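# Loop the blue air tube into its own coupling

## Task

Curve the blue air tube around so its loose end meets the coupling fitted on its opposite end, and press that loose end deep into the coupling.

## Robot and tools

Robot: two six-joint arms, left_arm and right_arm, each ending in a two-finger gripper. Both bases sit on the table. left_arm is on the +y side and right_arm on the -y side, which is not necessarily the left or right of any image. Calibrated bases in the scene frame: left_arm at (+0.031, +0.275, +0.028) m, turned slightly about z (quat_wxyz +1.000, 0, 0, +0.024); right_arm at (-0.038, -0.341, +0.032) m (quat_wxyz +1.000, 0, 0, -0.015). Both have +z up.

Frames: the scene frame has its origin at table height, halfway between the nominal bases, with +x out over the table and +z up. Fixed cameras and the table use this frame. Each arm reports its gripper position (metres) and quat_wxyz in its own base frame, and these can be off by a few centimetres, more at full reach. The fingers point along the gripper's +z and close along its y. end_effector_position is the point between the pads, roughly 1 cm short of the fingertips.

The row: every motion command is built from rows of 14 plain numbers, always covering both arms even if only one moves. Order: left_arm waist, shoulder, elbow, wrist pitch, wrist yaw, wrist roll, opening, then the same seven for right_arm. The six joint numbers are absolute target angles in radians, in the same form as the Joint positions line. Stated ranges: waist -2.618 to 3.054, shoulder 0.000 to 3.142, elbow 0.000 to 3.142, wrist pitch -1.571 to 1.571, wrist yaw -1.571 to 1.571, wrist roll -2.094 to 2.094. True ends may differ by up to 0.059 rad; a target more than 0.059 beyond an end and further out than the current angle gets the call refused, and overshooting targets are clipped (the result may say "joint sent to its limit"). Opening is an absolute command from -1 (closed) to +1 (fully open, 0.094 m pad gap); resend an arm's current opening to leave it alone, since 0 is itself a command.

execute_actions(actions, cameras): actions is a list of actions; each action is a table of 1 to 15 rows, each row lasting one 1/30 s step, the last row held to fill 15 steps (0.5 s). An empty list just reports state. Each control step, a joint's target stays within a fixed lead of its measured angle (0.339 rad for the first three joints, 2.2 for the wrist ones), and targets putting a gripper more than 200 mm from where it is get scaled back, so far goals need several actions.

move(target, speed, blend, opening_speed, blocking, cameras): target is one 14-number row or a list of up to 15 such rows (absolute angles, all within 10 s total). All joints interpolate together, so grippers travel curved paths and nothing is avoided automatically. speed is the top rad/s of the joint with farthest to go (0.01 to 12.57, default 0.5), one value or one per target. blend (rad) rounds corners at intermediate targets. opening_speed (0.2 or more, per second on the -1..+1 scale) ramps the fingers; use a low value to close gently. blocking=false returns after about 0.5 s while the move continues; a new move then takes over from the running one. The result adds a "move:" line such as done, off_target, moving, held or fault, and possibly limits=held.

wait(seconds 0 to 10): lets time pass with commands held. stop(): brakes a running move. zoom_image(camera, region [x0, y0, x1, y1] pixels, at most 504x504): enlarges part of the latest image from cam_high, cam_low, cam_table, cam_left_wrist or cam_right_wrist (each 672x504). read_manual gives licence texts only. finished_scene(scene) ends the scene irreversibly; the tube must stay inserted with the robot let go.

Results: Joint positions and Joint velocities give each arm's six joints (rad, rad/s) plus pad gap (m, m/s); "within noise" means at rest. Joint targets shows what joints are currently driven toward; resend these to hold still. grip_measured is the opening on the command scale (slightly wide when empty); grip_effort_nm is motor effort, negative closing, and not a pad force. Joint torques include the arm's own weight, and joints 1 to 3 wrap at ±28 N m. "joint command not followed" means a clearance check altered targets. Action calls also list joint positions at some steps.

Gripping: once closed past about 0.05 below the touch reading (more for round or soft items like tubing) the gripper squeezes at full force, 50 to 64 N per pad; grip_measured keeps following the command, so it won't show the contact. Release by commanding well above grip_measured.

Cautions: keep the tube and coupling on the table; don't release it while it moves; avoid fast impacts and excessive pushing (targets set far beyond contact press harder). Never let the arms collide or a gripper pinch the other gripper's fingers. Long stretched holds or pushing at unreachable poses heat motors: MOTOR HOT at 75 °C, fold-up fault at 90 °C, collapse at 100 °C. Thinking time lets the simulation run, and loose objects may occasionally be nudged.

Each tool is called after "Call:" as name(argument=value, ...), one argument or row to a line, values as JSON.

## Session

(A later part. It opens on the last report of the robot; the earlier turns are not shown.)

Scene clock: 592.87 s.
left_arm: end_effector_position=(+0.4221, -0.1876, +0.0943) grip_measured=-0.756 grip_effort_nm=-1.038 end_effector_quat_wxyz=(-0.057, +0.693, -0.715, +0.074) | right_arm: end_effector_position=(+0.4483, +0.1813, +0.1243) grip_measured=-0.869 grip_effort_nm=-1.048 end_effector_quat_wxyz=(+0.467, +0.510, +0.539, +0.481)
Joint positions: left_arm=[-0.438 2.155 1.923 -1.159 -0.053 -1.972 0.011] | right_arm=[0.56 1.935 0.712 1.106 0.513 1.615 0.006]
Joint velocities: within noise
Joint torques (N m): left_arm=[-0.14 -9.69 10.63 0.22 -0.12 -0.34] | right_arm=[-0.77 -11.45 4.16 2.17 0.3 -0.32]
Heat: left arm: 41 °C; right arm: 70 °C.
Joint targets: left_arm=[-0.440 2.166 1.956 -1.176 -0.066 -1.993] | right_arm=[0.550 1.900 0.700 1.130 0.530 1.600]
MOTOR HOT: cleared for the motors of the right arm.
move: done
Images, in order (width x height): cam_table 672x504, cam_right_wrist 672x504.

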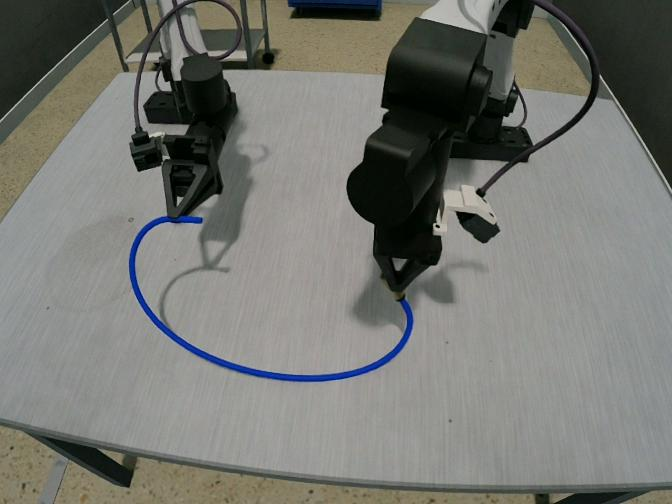

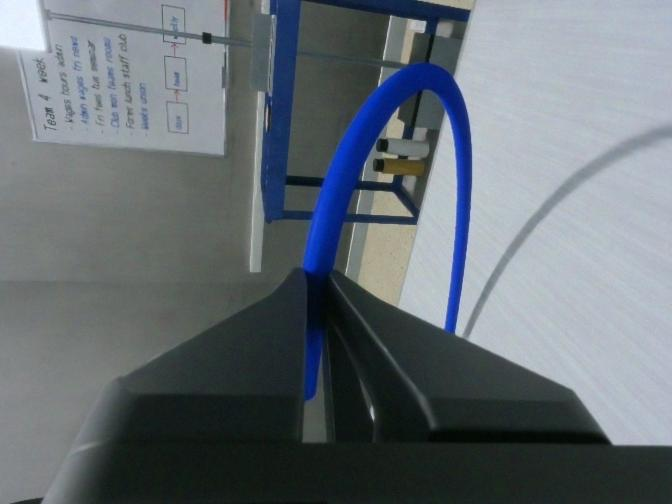

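Call:
zoom_image(
  camera="cam_table",
  region=[340, 250, 440, 325],
)

Call:
wait(
  seconds=0,
)

Scaled by 5.040.

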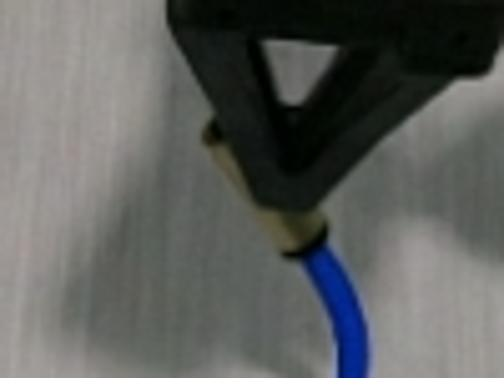

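Scene clock: 608.97 s.
left_arm: end_effector_position=(+0.4221, -0.1876, +0.0943) grip_measured=-0.756 grip_effort_nm=-1.038 end_effector_quat_wxyz=(-0.057, +0.693, -0.715, +0.074) | right_arm: end_effector_position=(+0.4483, +0.1816, +0.1245) grip_measured=-0.869 grip_effort_nm=-1.043 end_effector_quat_wxyz=(+0.466, +0.509, +0.539, +0.482)
Joint positions: left_arm=[-0.438 2.155 1.923 -1.159 -0.053 -1.973 0.011] | right_arm=[0.56 1.935 0.712 1.108 0.512 1.615 0.006]
Joint velocities: within noise
Joint torques (N m): left_arm=[0.14 -9.62 10.55 0.26 -0.13 -0.32] | right_arm=[-0.77 -11.43 4.03 2.19 0.27 -0.3]
Heat: left arm: 41 °C; right arm: 65 °C.
Joint targets: left_arm=[-0.440 2.166 1.956 -1.176 -0.066 -1.993] | right_arm=[0.550 1.900 0.700 1.130 0.530 1.600]
Tool commands: left_gripper/opening=-1.0 right_gripper/opening=-1.0

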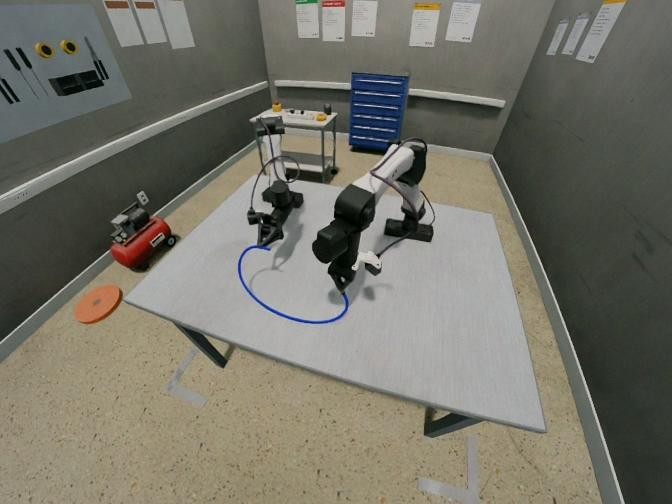

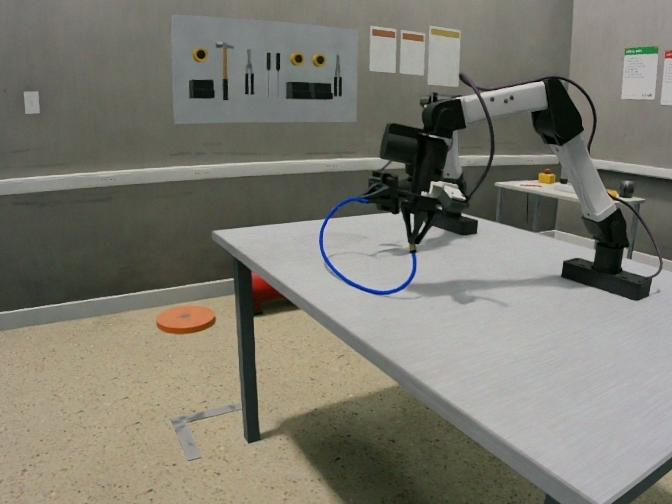

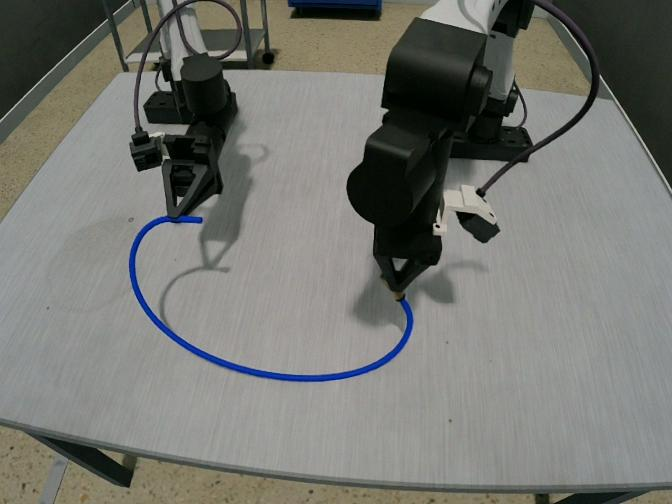

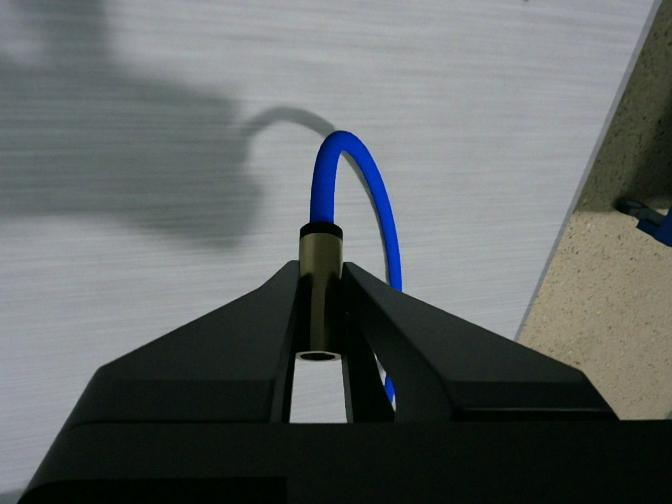

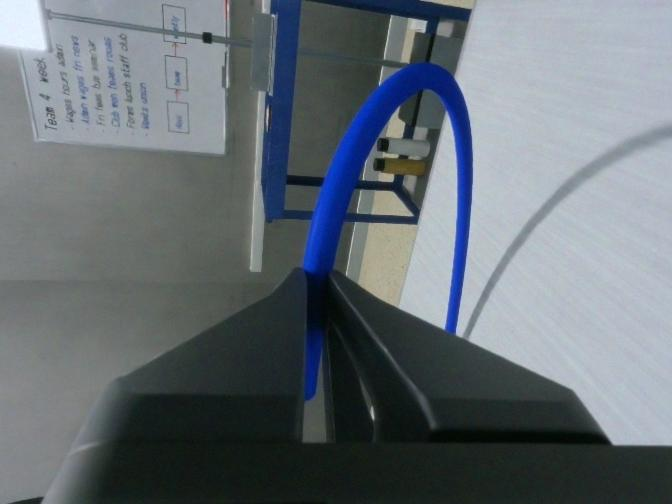

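Call:
move(
  target=[-0.44,2.252,1.727,-0.875,-0.066,-1.993,-1,0.55,1.9,0.7,1.13,0.53,1.60,-1],
  speed=0.3,
  cameras=["cam_table","cam_low","cam_left_wrist"],
)

Call:
zoom_image(
  camera="cam_low",
  region=[360, 220, 450, 300],
)

Scene clock: 639.47 s.
left_arm: end_effector_position=(+0.4432, -0.2022, +0.0375) grip_measured=-0.756 grip_effort_nm=-1.033 end_effector_quat_wxyz=(-0.071, +0.687, -0.714, +0.113) | right_arm: end_effector_position=(+0.4483, +0.1829, +0.1246) grip_measured=-0.869 grip_effort_nm=-1.048 end_effector_quat_wxyz=(+0.464, +0.507, +0.541, +0.484)
Joint positions: left_arm=[-0.447 2.206 1.761 -0.864 -0.053 -1.973 0.011] | right_arm=[0.56 1.935 0.712 1.108 0.504 1.615 0.006]
Joint velocities: within noise
Joint torques (N m): left_arm=[0.84 -7.19 4.26 0.47 -0.14 -0.25] | right_arm=[-0.87 -11.49 4.15 2.21 0.34 -0.31]
Heat: left arm: 41 °C; right arm: 61 °C.
Joint targets: left_arm=[-0.440 2.252 1.727 -0.875 -0.066 -1.993] | right_arm=[0.550 1.900 0.700 1.130 0.530 1.600]
move: off_target (left_arm); left_arm: the shoulder is farthest, 0.046 rad from its target
Images, in order (width x height): cam_low 672x504, cam_table 672x504, cam_left_wrist 672x504.

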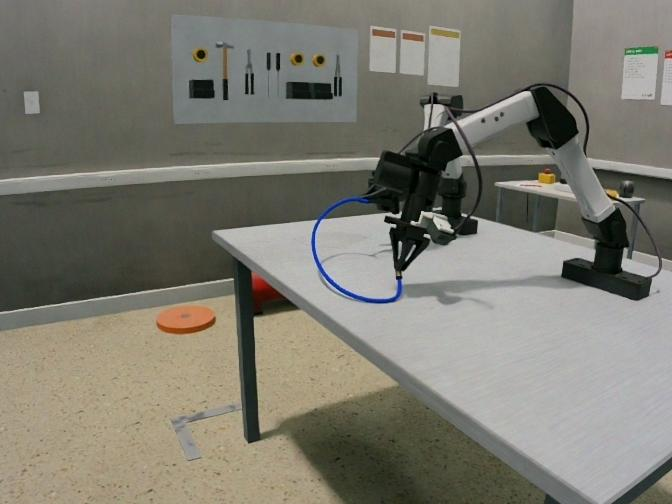

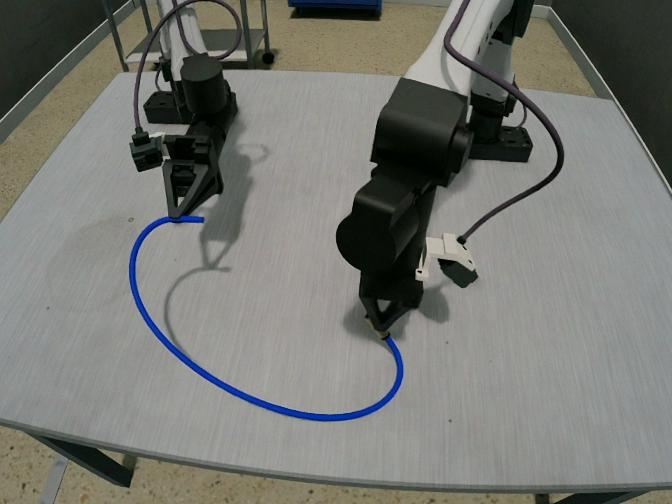

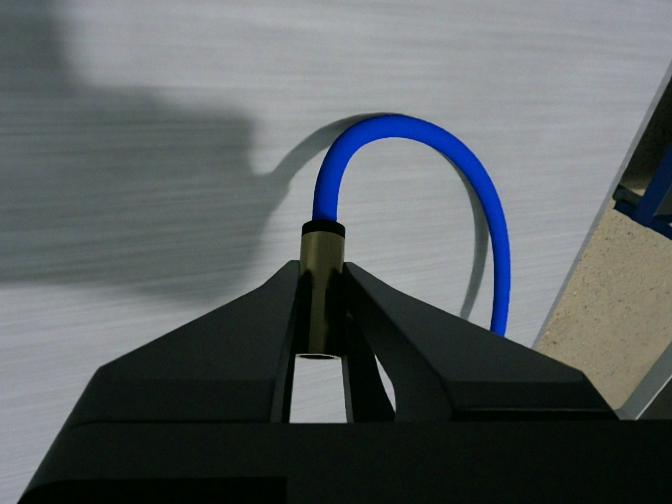

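Scaled by 5.600.

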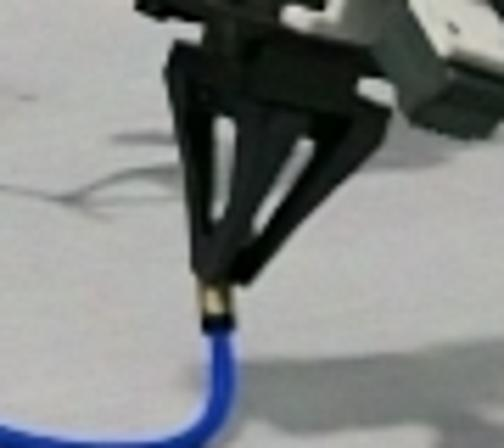

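Call:
move(
  target=[-0.44,2.268,1.683,-0.818,-0.066,-1.993,-1,0.55,1.9,0.7,1.13,0.53,1.60,-1],
  speed=0.1,
  cameras=["cam_low","cam_left_wrist"],
)

Call:
zoom_image(
  camera="cam_low",
  region=[360, 220, 450, 300],
)

Scene clock: 648.83 s.
left_arm: end_effector_position=(+0.4483, -0.2076, +0.0226) grip_measured=-0.757 grip_effort_nm=-1.038 end_effector_quat_wxyz=(-0.075, +0.685, -0.714, +0.126) | right_arm: end_effector_position=(+0.4482, +0.1835, +0.1246) grip_measured=-0.869 grip_effort_nm=-1.043 end_effector_quat_wxyz=(+0.463, +0.507, +0.542, +0.485)
Joint positions: left_arm=[-0.452 2.222 1.72 -0.778 -0.053 -1.973 0.011] | right_arm=[0.56 1.935 0.712 1.108 0.501 1.615 0.006]
Joint velocities: within noise
Joint torques (N m): left_arm=[1.5 -7.45 3.93 0.22 -0.12 -0.27] | right_arm=[-0.85 -11.58 4.14 2.14 0.39 -0.3]
Heat: left arm: 40 °C; right arm: 61 °C.
Joint targets: left_arm=[-0.440 2.268 1.683 -0.818 -0.066 -1.993] | right_arm=[0.550 1.900 0.700 1.130 0.530 1.600]
move: off_target (left_arm); left_arm: the shoulder is farthest, 0.046 rad from its target
Images, in order (width x height): cam_low 672x504, cam_left_wrist 672x504.

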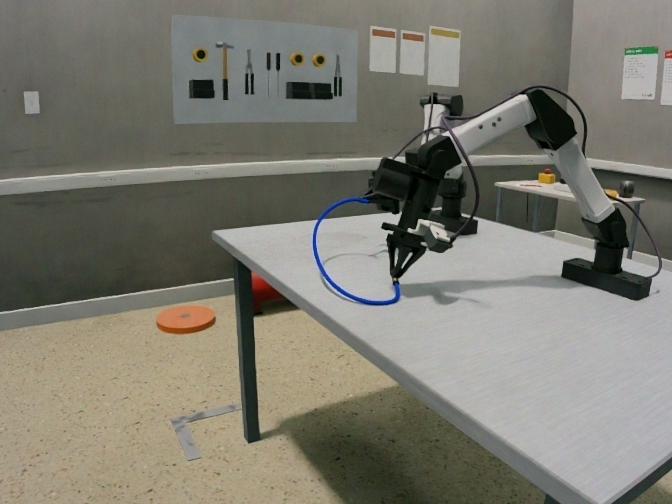

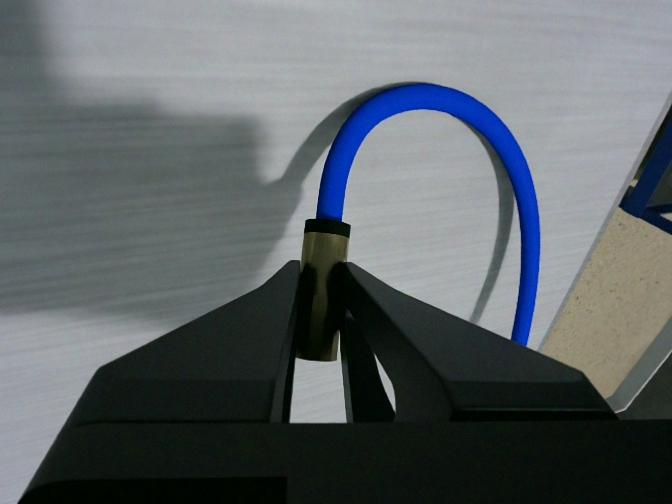

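Scaled by 5.600.

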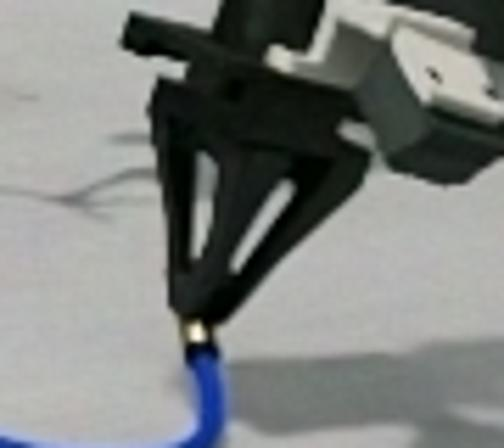

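Call:
move(
  target=[
    [-0.5,2.05,1.6,-0.5,-0.3,-1.5,-1,0.6,1.95,0.95,0.7,0.5,1.25,-1],
    [-0.62,1.769,0.88,0.287,-0.488,-0.922,-1,0.564,1.98,1.196,0.224,0.457,0.898,-1],
    [-0.399,1.650,0.723,0.376,-0.303,-0.181,-1,0.382,1.875,1.028,0.326,0.303,0.182,-1],
    [-0.119,1.587,0.645,0.416,-0.061,0.75,-1,0.161,1.815,0.931,0.384,0.113,-0.72,-1],
    [-0.03,1.585,0.645,0.416,0.016,1.58,-1,0.09,1.80,0.920,0.389,0.052,-1.541,-1],
  ],
  speed=0.7,
  blend=0.1,
)

Scene clock: 666.07 s.
left_arm: end_effector_position=(+0.4302, -0.0154, +0.0813) grip_measured=-0.995 grip_effort_nm=-0.276 end_effector_quat_wxyz=(+0.349, +0.628, +0.609, +0.336) | right_arm: end_effector_position=(+0.4986, +0.0345, +0.0876) grip_measured=-0.870 grip_effort_nm=-1.043 end_effector_quat_wxyz=(-0.352, +0.617, -0.611, +0.350)
Joint positions: left_arm=[-0.036 1.615 0.66 0.394 -0.002 1.566 0] | right_arm=[0.095 1.838 0.934 0.371 0.075 -1.528 0.006]
Joint velocities: within noise
Joint torques (N m): left_arm=[0.69 -8.4 5.74 1.7 0.22 -0.05] | right_arm=[-0.31 -12.08 5.33 2.06 -0.15 -0.14]
Heat: left arm: 39 °C; right arm: 61 °C.
Joint targets: left_arm=[-0.030 1.585 0.645 0.416 0.016 1.580] | right_arm=[0.090 1.800 0.920 0.389 0.052 -1.541]
move: off_target (right_arm); right_arm: the shoulder is farthest, 0.038 rad from its target

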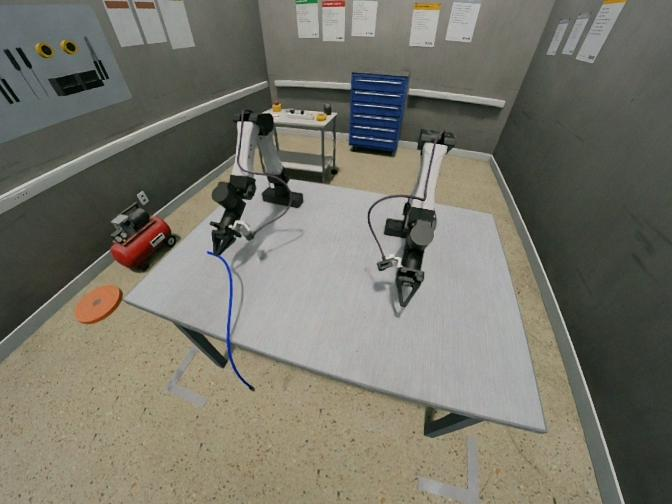

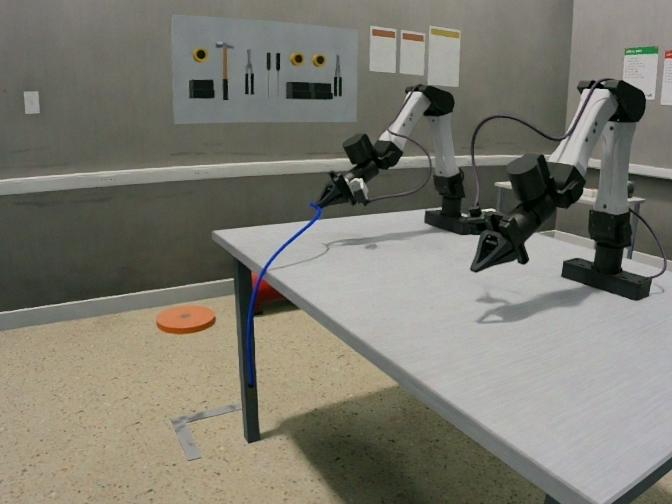

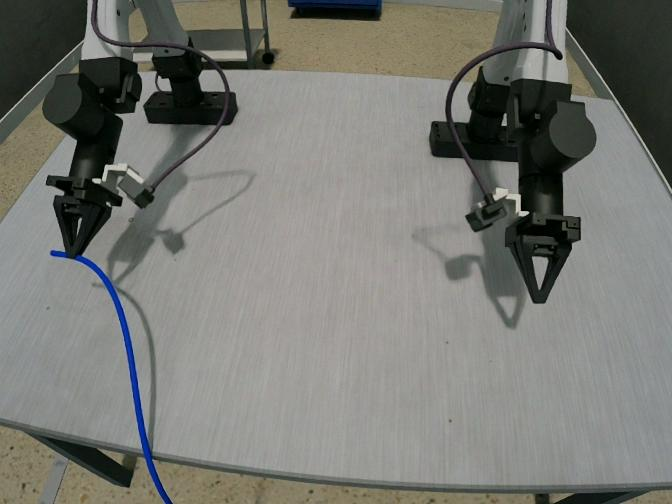

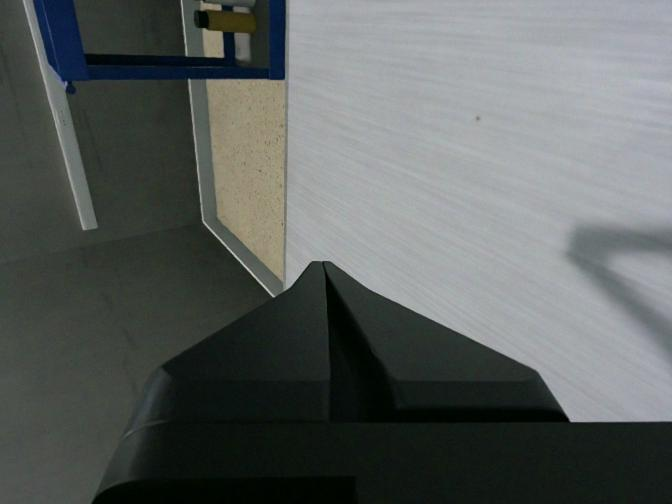

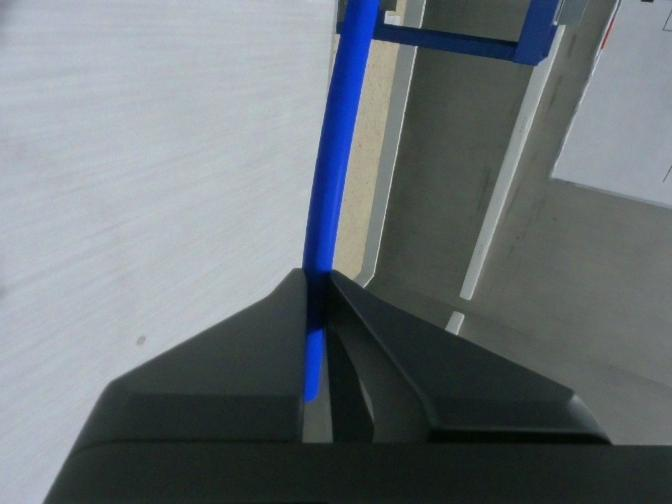

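Call:
move(
  target=[
    [-0.1,1.45,1.5,-1.3,0,1.58,-0.5,0.1,1.55,1.4,-0.5,0.05,-1.2,-1],
    [-0.1,1.45,1.5,-1.3,0,1.58,-0.5,0.1,1.2,1.1,-1.47,0,-0.9,-1],
  ],
  speed=0.4,
)

Scene clock: 686.23 s.
left_arm: end_effector_position=(+0.3052, -0.0283, +0.1982) grip_measured=-0.502 grip_effort_nm=0.076 end_effector_quat_wxyz=(+0.102, +0.731, +0.668, +0.093) | right_arm: end_effector_position=(+0.1810, +0.0141, +0.1496) grip_measured=-0.870 grip_effort_nm=-1.043 end_effector_quat_wxyz=(+0.003, -0.481, +0.877, -0.011)
Joint positions: left_arm=[-0.093 1.472 1.465 -1.287 -0.001 1.567 0.023] | right_arm=[0.095 1.215 1.112 -1.453 0.018 -0.908 0.006]
Joint velocities: within noise
Joint torques (N m): left_arm=[-0.51 -6.67 10.84 0.5 0.12 0.01] | right_arm=[0.73 -4.22 4.94 0.25 -0.14 -0.01]
Heat: left arm: 40 °C; right arm: 62 °C.
Joint targets: left_arm=[-0.100 1.450 1.500 -1.300 0.000 1.580] | right_arm=[0.100 1.200 1.100 -1.470 0.000 -0.900]
move: done

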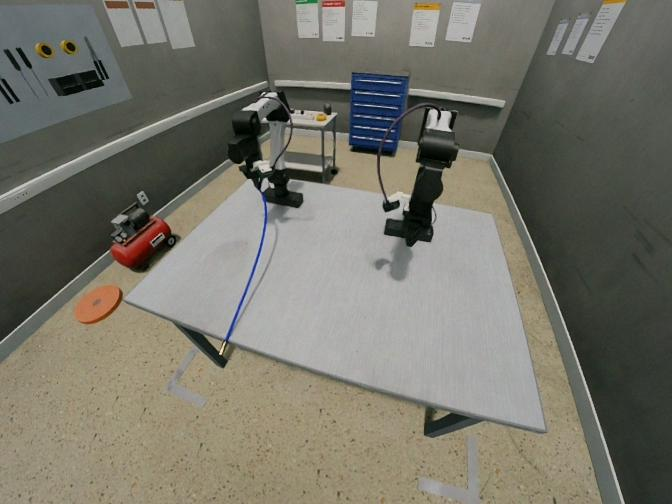

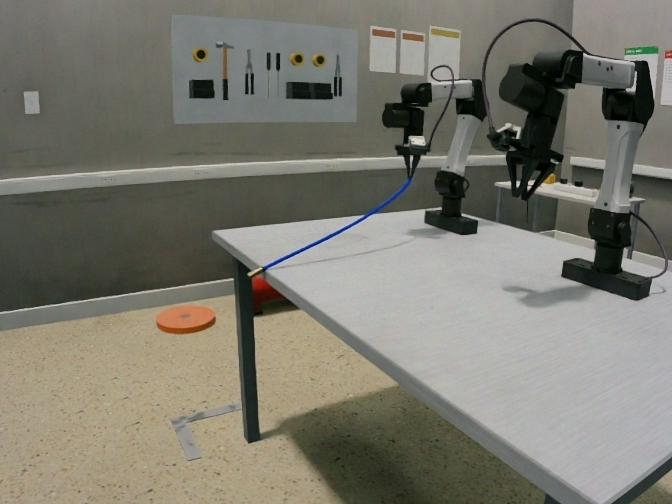

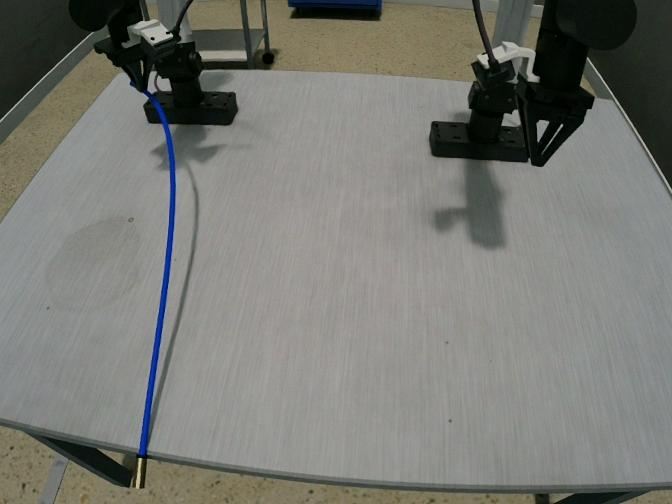

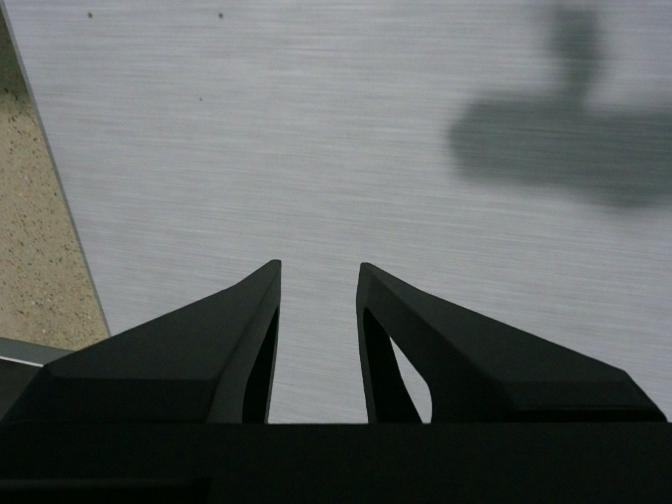

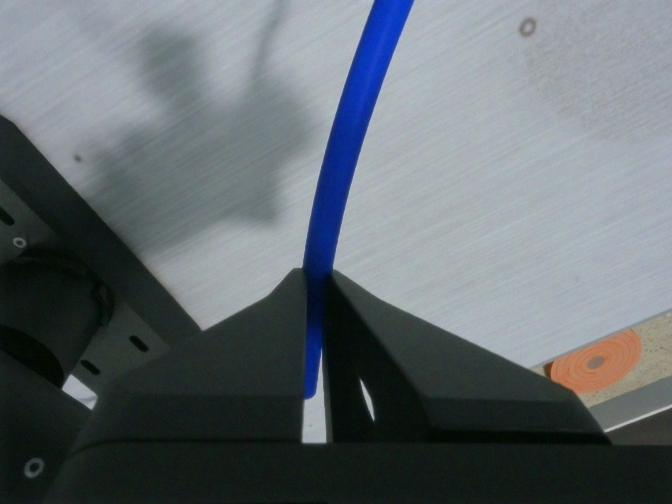

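Call:
move(
  target=[
    [-0.1,1.45,1.5,-1.3,0,1.58,-0.5,0.1,1.2,1.1,-1.47,0,-1.9,-1],
    [-0.1,1.45,1.5,-1.3,0,1.58,-0.5,0.1,1.75,1.7,-1.47,0,-1.7,-1],
    [-0.1,1.45,1.5,-1.3,0,1.58,-0.5,0.1,2.2,1.93,-1.27,0,-1.48,-1],
  ],
  speed=0.4,
)

Scene clock: 698.00 s.
left_arm: end_effector_position=(+0.3052, -0.0283, +0.1982) grip_measured=-0.502 grip_effort_nm=0.081 end_effector_quat_wxyz=(+0.102, +0.731, +0.668, +0.093) | right_arm: end_effector_position=(+0.4238, +0.0375, +0.0670) grip_measured=-0.870 grip_effort_nm=-1.038 end_effector_quat_wxyz=(+0.006, +0.710, -0.704, +0.005)
Joint positions: left_arm=[-0.093 1.472 1.465 -1.287 -0.001 1.567 0.023] | right_arm=[0.095 2.195 1.896 -1.274 0.016 -1.485 0.006]
Joint velocities: within noise
Joint torques (N m): left_arm=[-0.54 -6.76 10.85 0.47 0.11 0.05] | right_arm=[0.55 -10.37 9.33 0.37 -0.13 -0.08]
Heat: left arm: 42 °C; right arm: 58 °C.
Joint targets: left_arm=[-0.100 1.450 1.500 -1.300 0.000 1.580] | right_arm=[0.100 2.200 1.930 -1.270 0.000 -1.480]
move: done

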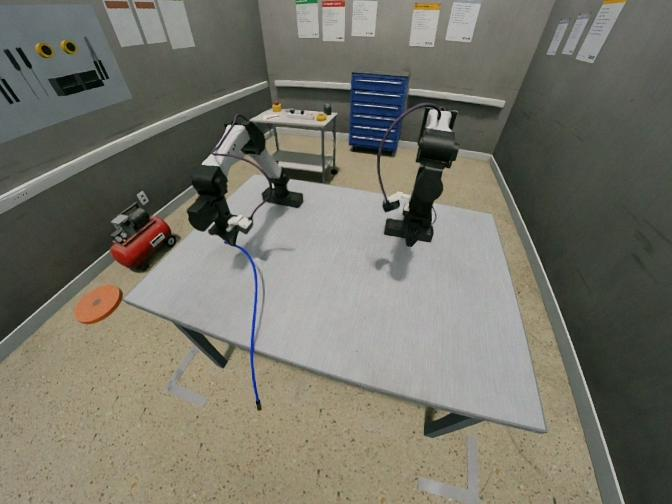

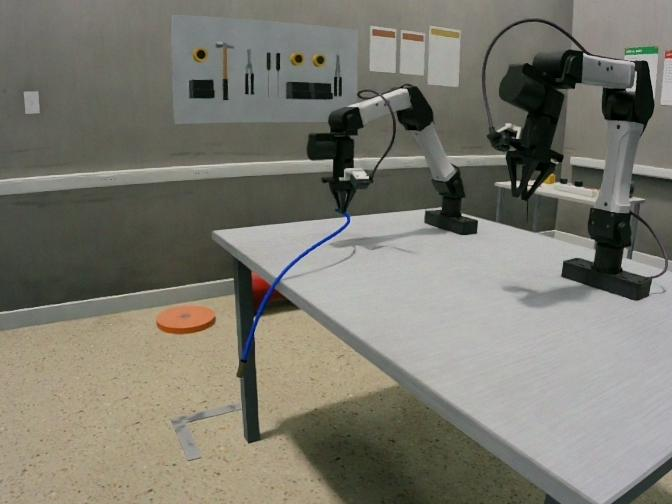

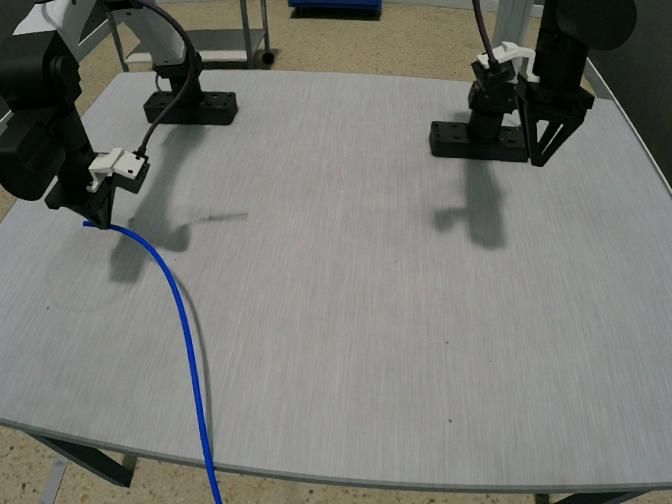

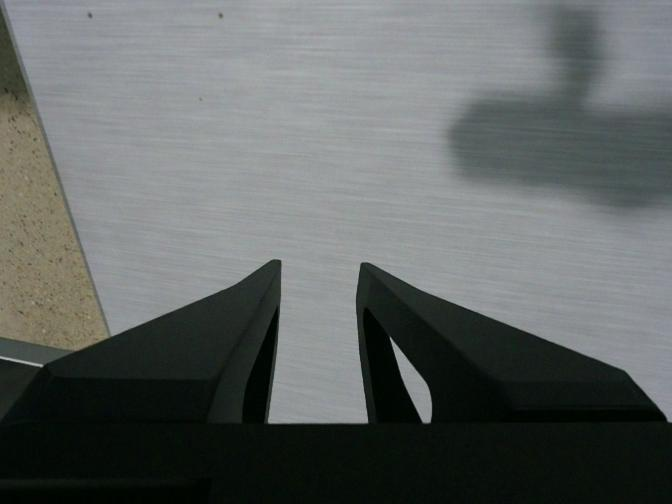

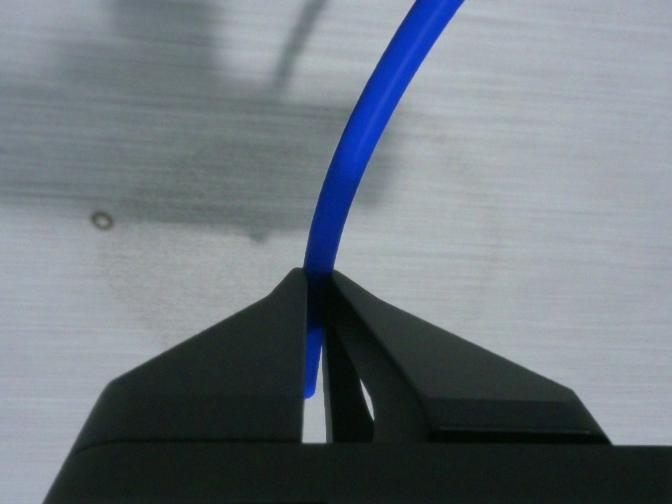

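Call:
move(
  target=[
    [-0.1,1.45,1.5,-1.3,0,1.58,-0.5,0.1,1.7,1.75,-1.47,0,-1.3,-1],
    [-0.1,1.45,1.5,-1.3,0,1.58,-0.5,0.1,1.2,1.6,-1.56,0,-1.5,-1],
    [-0.1,1.45,1.5,-1.3,0,1.58,-0.5,0.1,1.2,1.6,-1.56,0,-1.95,-1],
  ],
  speed=0.5,
  cameras=["cam_high","cam_low","cam_table"],
)

Scene clock: 710.80 s.
left_arm: end_effector_position=(+0.3052, -0.0283, +0.1982) grip_measured=-0.502 grip_effort_nm=0.081 end_effector_quat_wxyz=(+0.102, +0.731, +0.668, +0.093) | right_arm: end_effector_position=(+0.2269, +0.0189, +0.2897) grip_measured=-0.870 grip_effort_nm=-1.043 end_effector_quat_wxyz=(-0.123, +0.829, -0.516, +0.175)
Joint positions: left_arm=[-0.093 1.472 1.465 -1.287 -0.001 1.567 0.023] | right_arm=[0.095 1.201 1.615 -1.553 0.015 -1.936 0.006]
Joint velocities: within noise
Joint torques (N m): left_arm=[-0.65 -6.87 10.92 0.49 0.14 0.04] | right_arm=[0.65 -2 4.41 1.03 -0.15 -0.22]
Heat: left arm: 43 °C; right arm: 58 °C.
Joint targets: left_arm=[-0.100 1.450 1.500 -1.300 0.000 1.580] | right_arm=[0.100 1.200 1.600 -1.560 0.000 -1.950]
move: done
Images, in order (width x height): cam_high 672x504, cam_low 672x504, cam_table 672x504.

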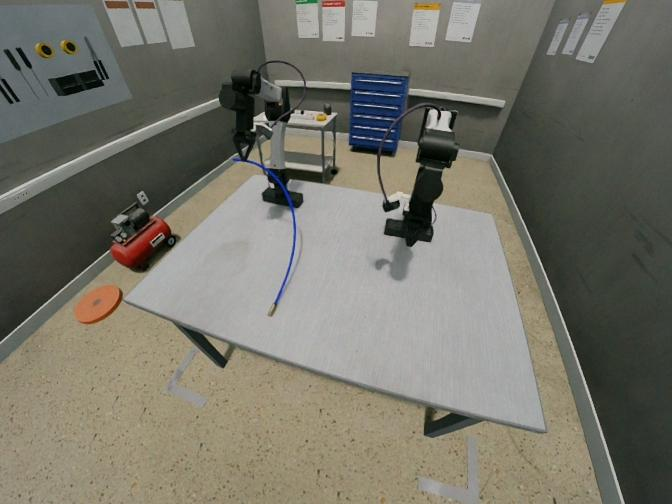

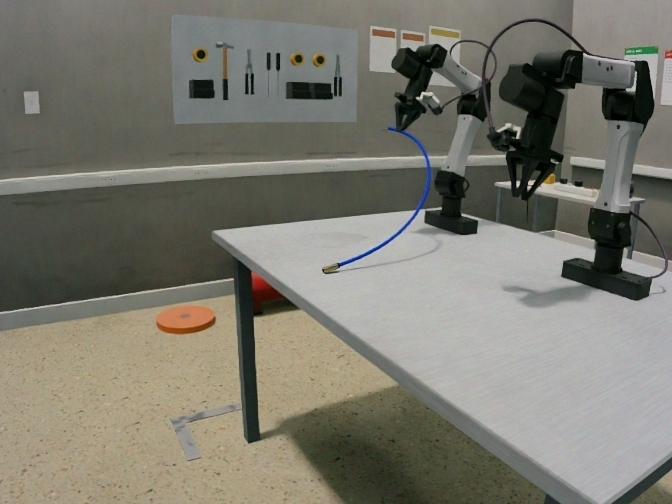

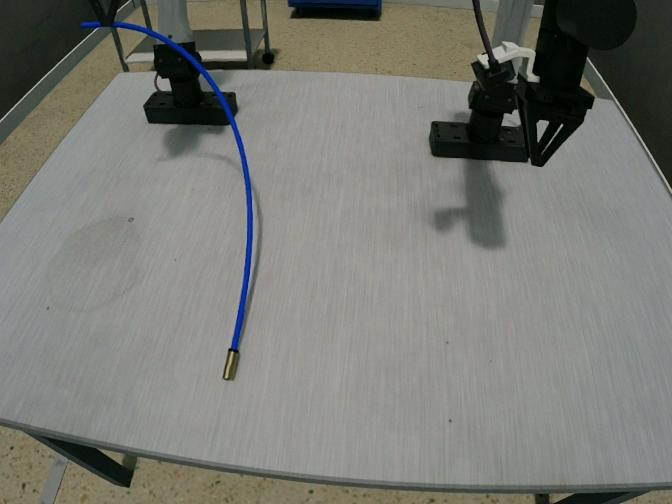

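Call:
move(
  target=[
    [-0.1,1.45,1.5,-1.3,0,1.58,-0.5,0.3,1.5,1.6,-1.5,0,-2.05,-1],
    [-0.1,1.45,1.5,-1.3,0,1.58,-0.5,0.2,1.75,1.6,-1.42,0,-2.05,-1],
    [-0.1,1.45,1.5,-1.3,0,1.58,-0.5,0.0,2.2,1.93,-1.30,0,-1.8,-1],
  ],
  speed=0.5,
  cameras=["cam_high","cam_low","cam_table"],
)

Scene clock: 720.77 s.
left_arm: end_effector_position=(+0.3052, -0.0283, +0.1982) grip_measured=-0.502 grip_effort_nm=0.076 end_effector_quat_wxyz=(+0.102, +0.731, +0.668, +0.093) | right_arm: end_effector_position=(+0.4167, -0.0028, +0.0667) grip_measured=-0.870 grip_effort_nm=-1.057 end_effector_quat_wxyz=(+0.018, +0.786, -0.617, -0.011)
Joint positions: left_arm=[-0.093 1.472 1.465 -1.287 -0.001 1.567 0.023] | right_arm=[-0.001 2.196 1.895 -1.309 0.015 -1.811 0.006]
Joint velocities: within noise
Joint torques (N m): left_arm=[-0.62 -6.95 10.86 0.48 0.11 0] | right_arm=[0.27 -10.45 9.14 0.28 -0.07 -0.01]
Heat: left arm: 44 °C; right arm: 55 °C.
Joint targets: left_arm=[-0.100 1.450 1.500 -1.300 0.000 1.580] | right_arm=[0.000 2.200 1.930 -1.300 0.000 -1.800]
move: done
Images, in order (width x height): cam_high 672x504, cam_low 672x504, cam_table 672x504.

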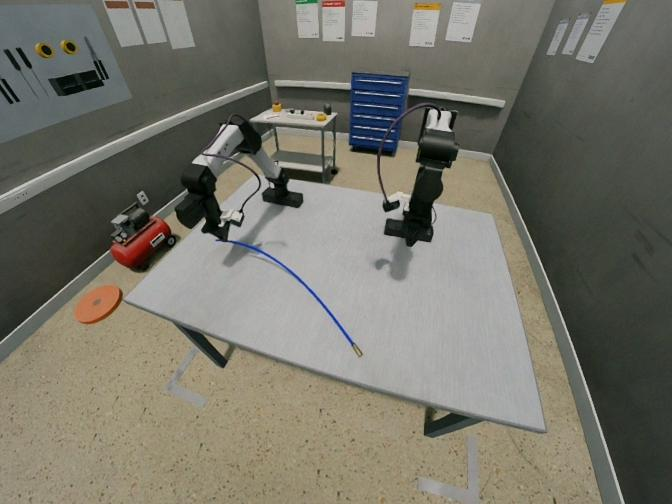

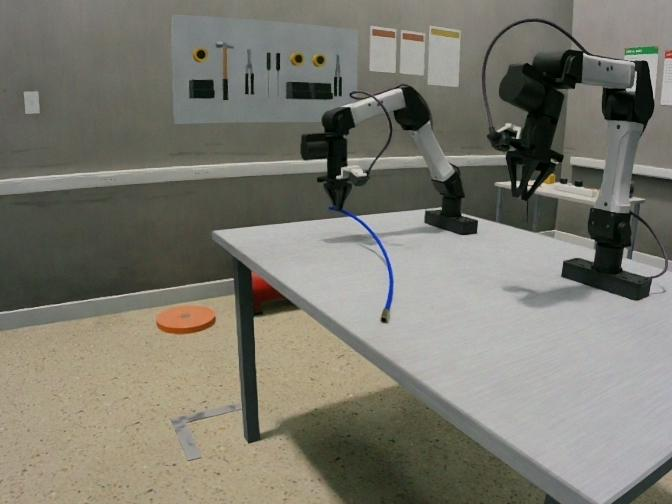

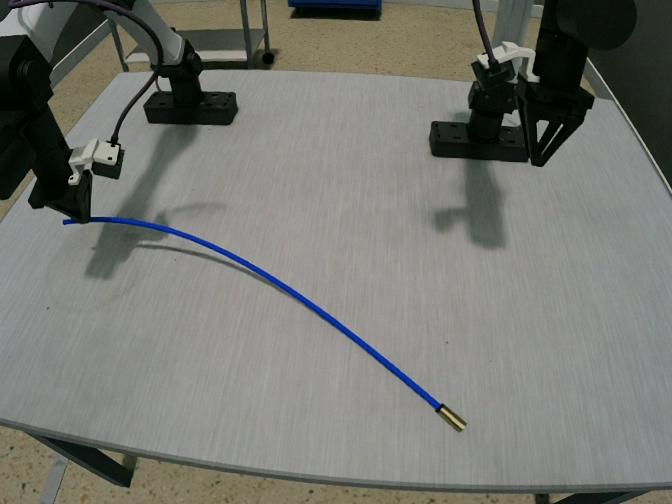

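Call:
move(
  target=[
    [-0.1,1.45,1.5,-1.3,0,1.58,-0.5,-0.1,1.75,1.6,-1.42,0,-2.05,-1],
    [-0.1,1.45,1.5,-1.3,0,1.58,-0.5,-0.0,1.62,1.15,-1.1,0,-2.05,-1],
  ],
  speed=0.5,
  cameras=["cam_high","cam_low","cam_table","cam_right_wrist"],
)

Scene clock: 731.83 s.
left_arm: end_effector_position=(+0.3052, -0.0283, +0.1982) grip_measured=-0.502 grip_effort_nm=0.081 end_effector_quat_wxyz=(+0.102, +0.731, +0.668, +0.093) | right_arm: end_effector_position=(+0.2782, -0.0041, +0.0689) grip_measured=-0.870 grip_effort_nm=-1.048 end_effector_quat_wxyz=(+0.013, +0.849, -0.528, -0.008)
Joint positions: left_arm=[-0.093 1.472 1.465 -1.287 -0.001 1.567 0.023] | right_arm=[-0.006 1.649 1.161 -1.11 0.014 -2.035 0.006]
Joint velocities: within noise
Joint torques (N m): left_arm=[-0.59 -6.8 10.78 0.48 0.11 0] | right_arm=[0.75 -8.99 4.96 0.36 -0.09 -0.2]
Heat: left arm: 44 °C; right arm: 57 °C.
Joint targets: left_arm=[-0.100 1.450 1.500 -1.300 0.000 1.580] | right_arm=[0.000 1.620 1.150 -1.100 0.000 -2.050]
move: done
Images, in order (width x height): cam_high 672x504, cam_low 672x504, cam_table 672x504, cam_right_wrist 672x504.

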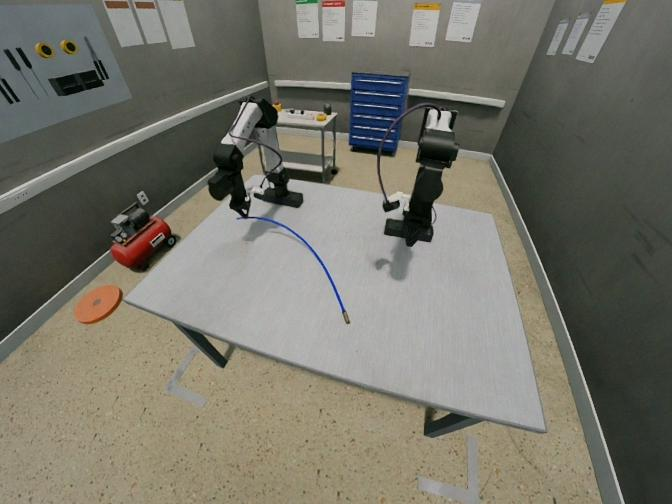

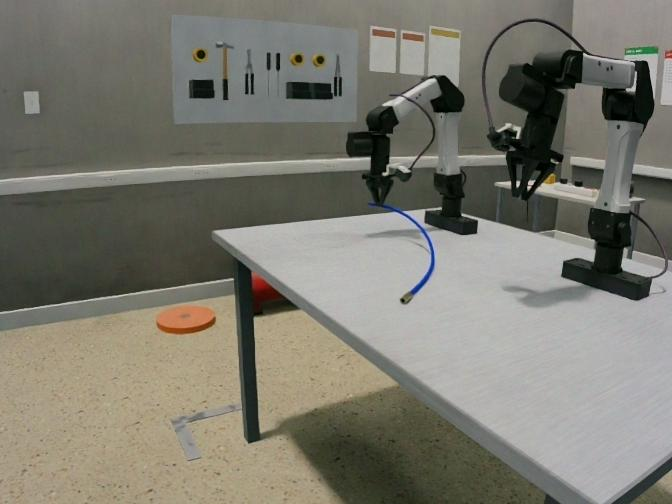

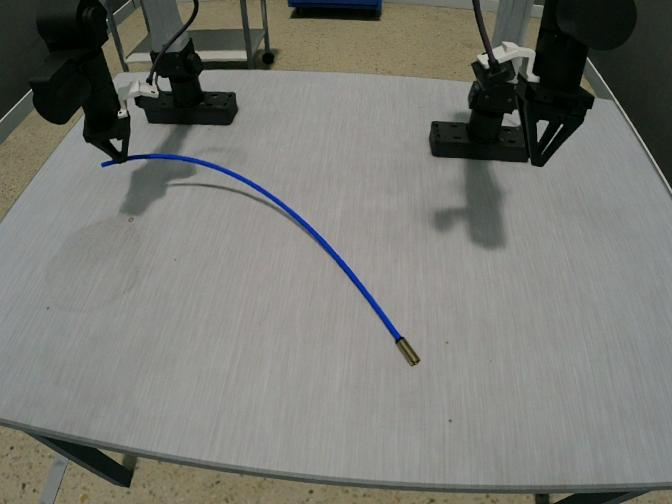

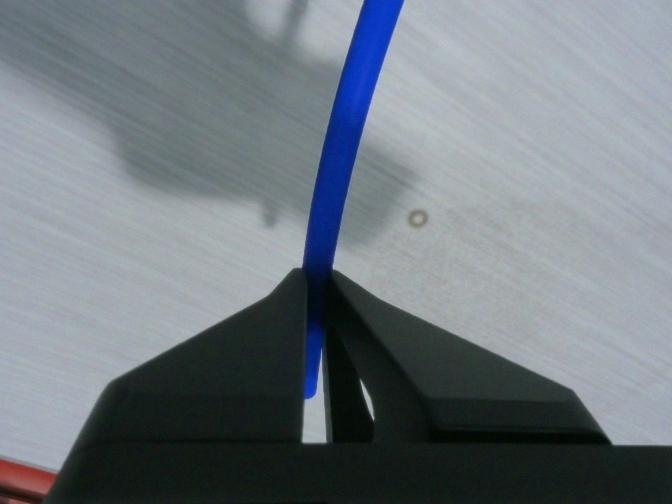

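Call:
move(
  target=[-0.1,1.45,1.5,-1.3,0,1.58,-0.5,0.45,1.397,0.95,-1.10,0,-1.75,-1],
  speed=0.5,
  cameras=["cam_high","cam_low","cam_table"],
)

Scene clock: 750.80 s.
left_arm: end_effector_position=(+0.3052, -0.0283, +0.1982) grip_measured=-0.502 grip_effort_nm=0.085 end_effector_quat_wxyz=(+0.102, +0.731, +0.668, +0.093) | right_arm: end_effector_position=(+0.2078, +0.0965, +0.0748) grip_measured=-0.870 grip_effort_nm=-1.043 end_effector_quat_wxyz=(-0.001, +0.892, -0.452, +0.009)
Joint positions: left_arm=[-0.093 1.472 1.465 -1.287 -0.001 1.567 0.023] | right_arm=[0.445 1.418 0.963 -1.104 0.013 -1.758 0.006]
Joint velocities: within noise
Joint torques (N m): left_arm=[-0.65 -6.86 10.73 0.47 0.11 0] | right_arm=[0.8 -6.23 4.98 0.37 -0.13 -0.03]
Heat: left arm: 45 °C; right arm: 55 °C.
Joint targets: left_arm=[-0.100 1.450 1.500 -1.300 0.000 1.580] | right_arm=[0.450 1.397 0.950 -1.100 0.000 -1.750]
move: done
Images, in order (width x height): cam_high 672x504, cam_low 672x504, cam_table 672x504.

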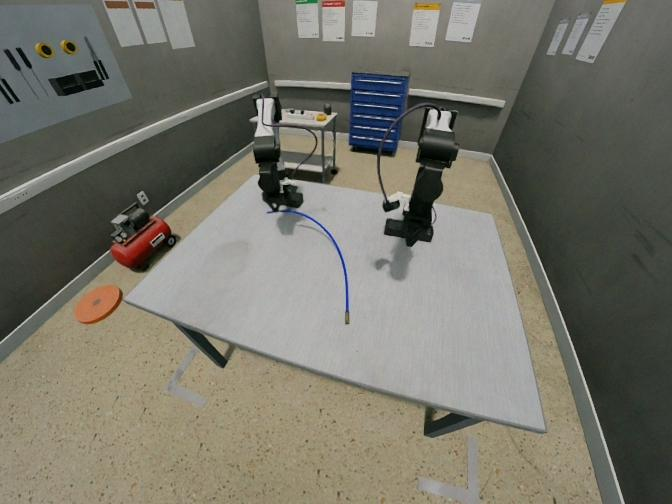

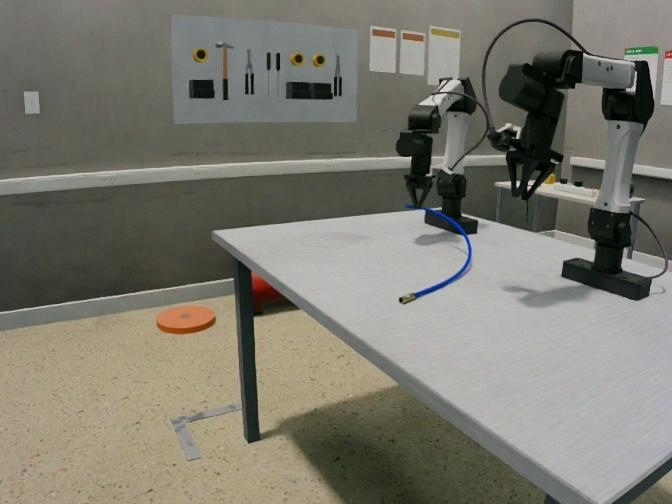

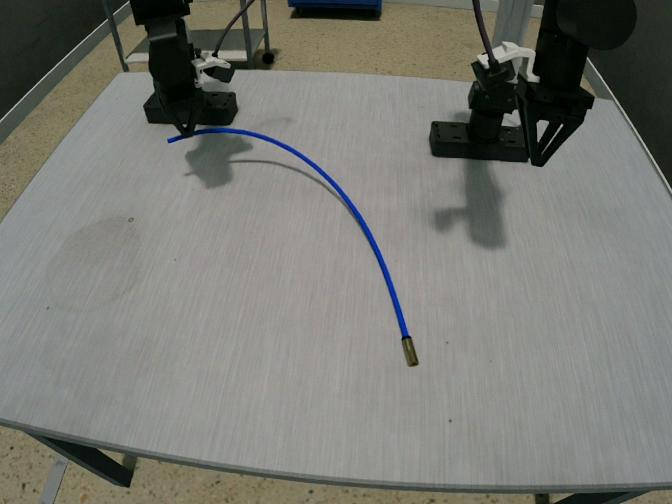

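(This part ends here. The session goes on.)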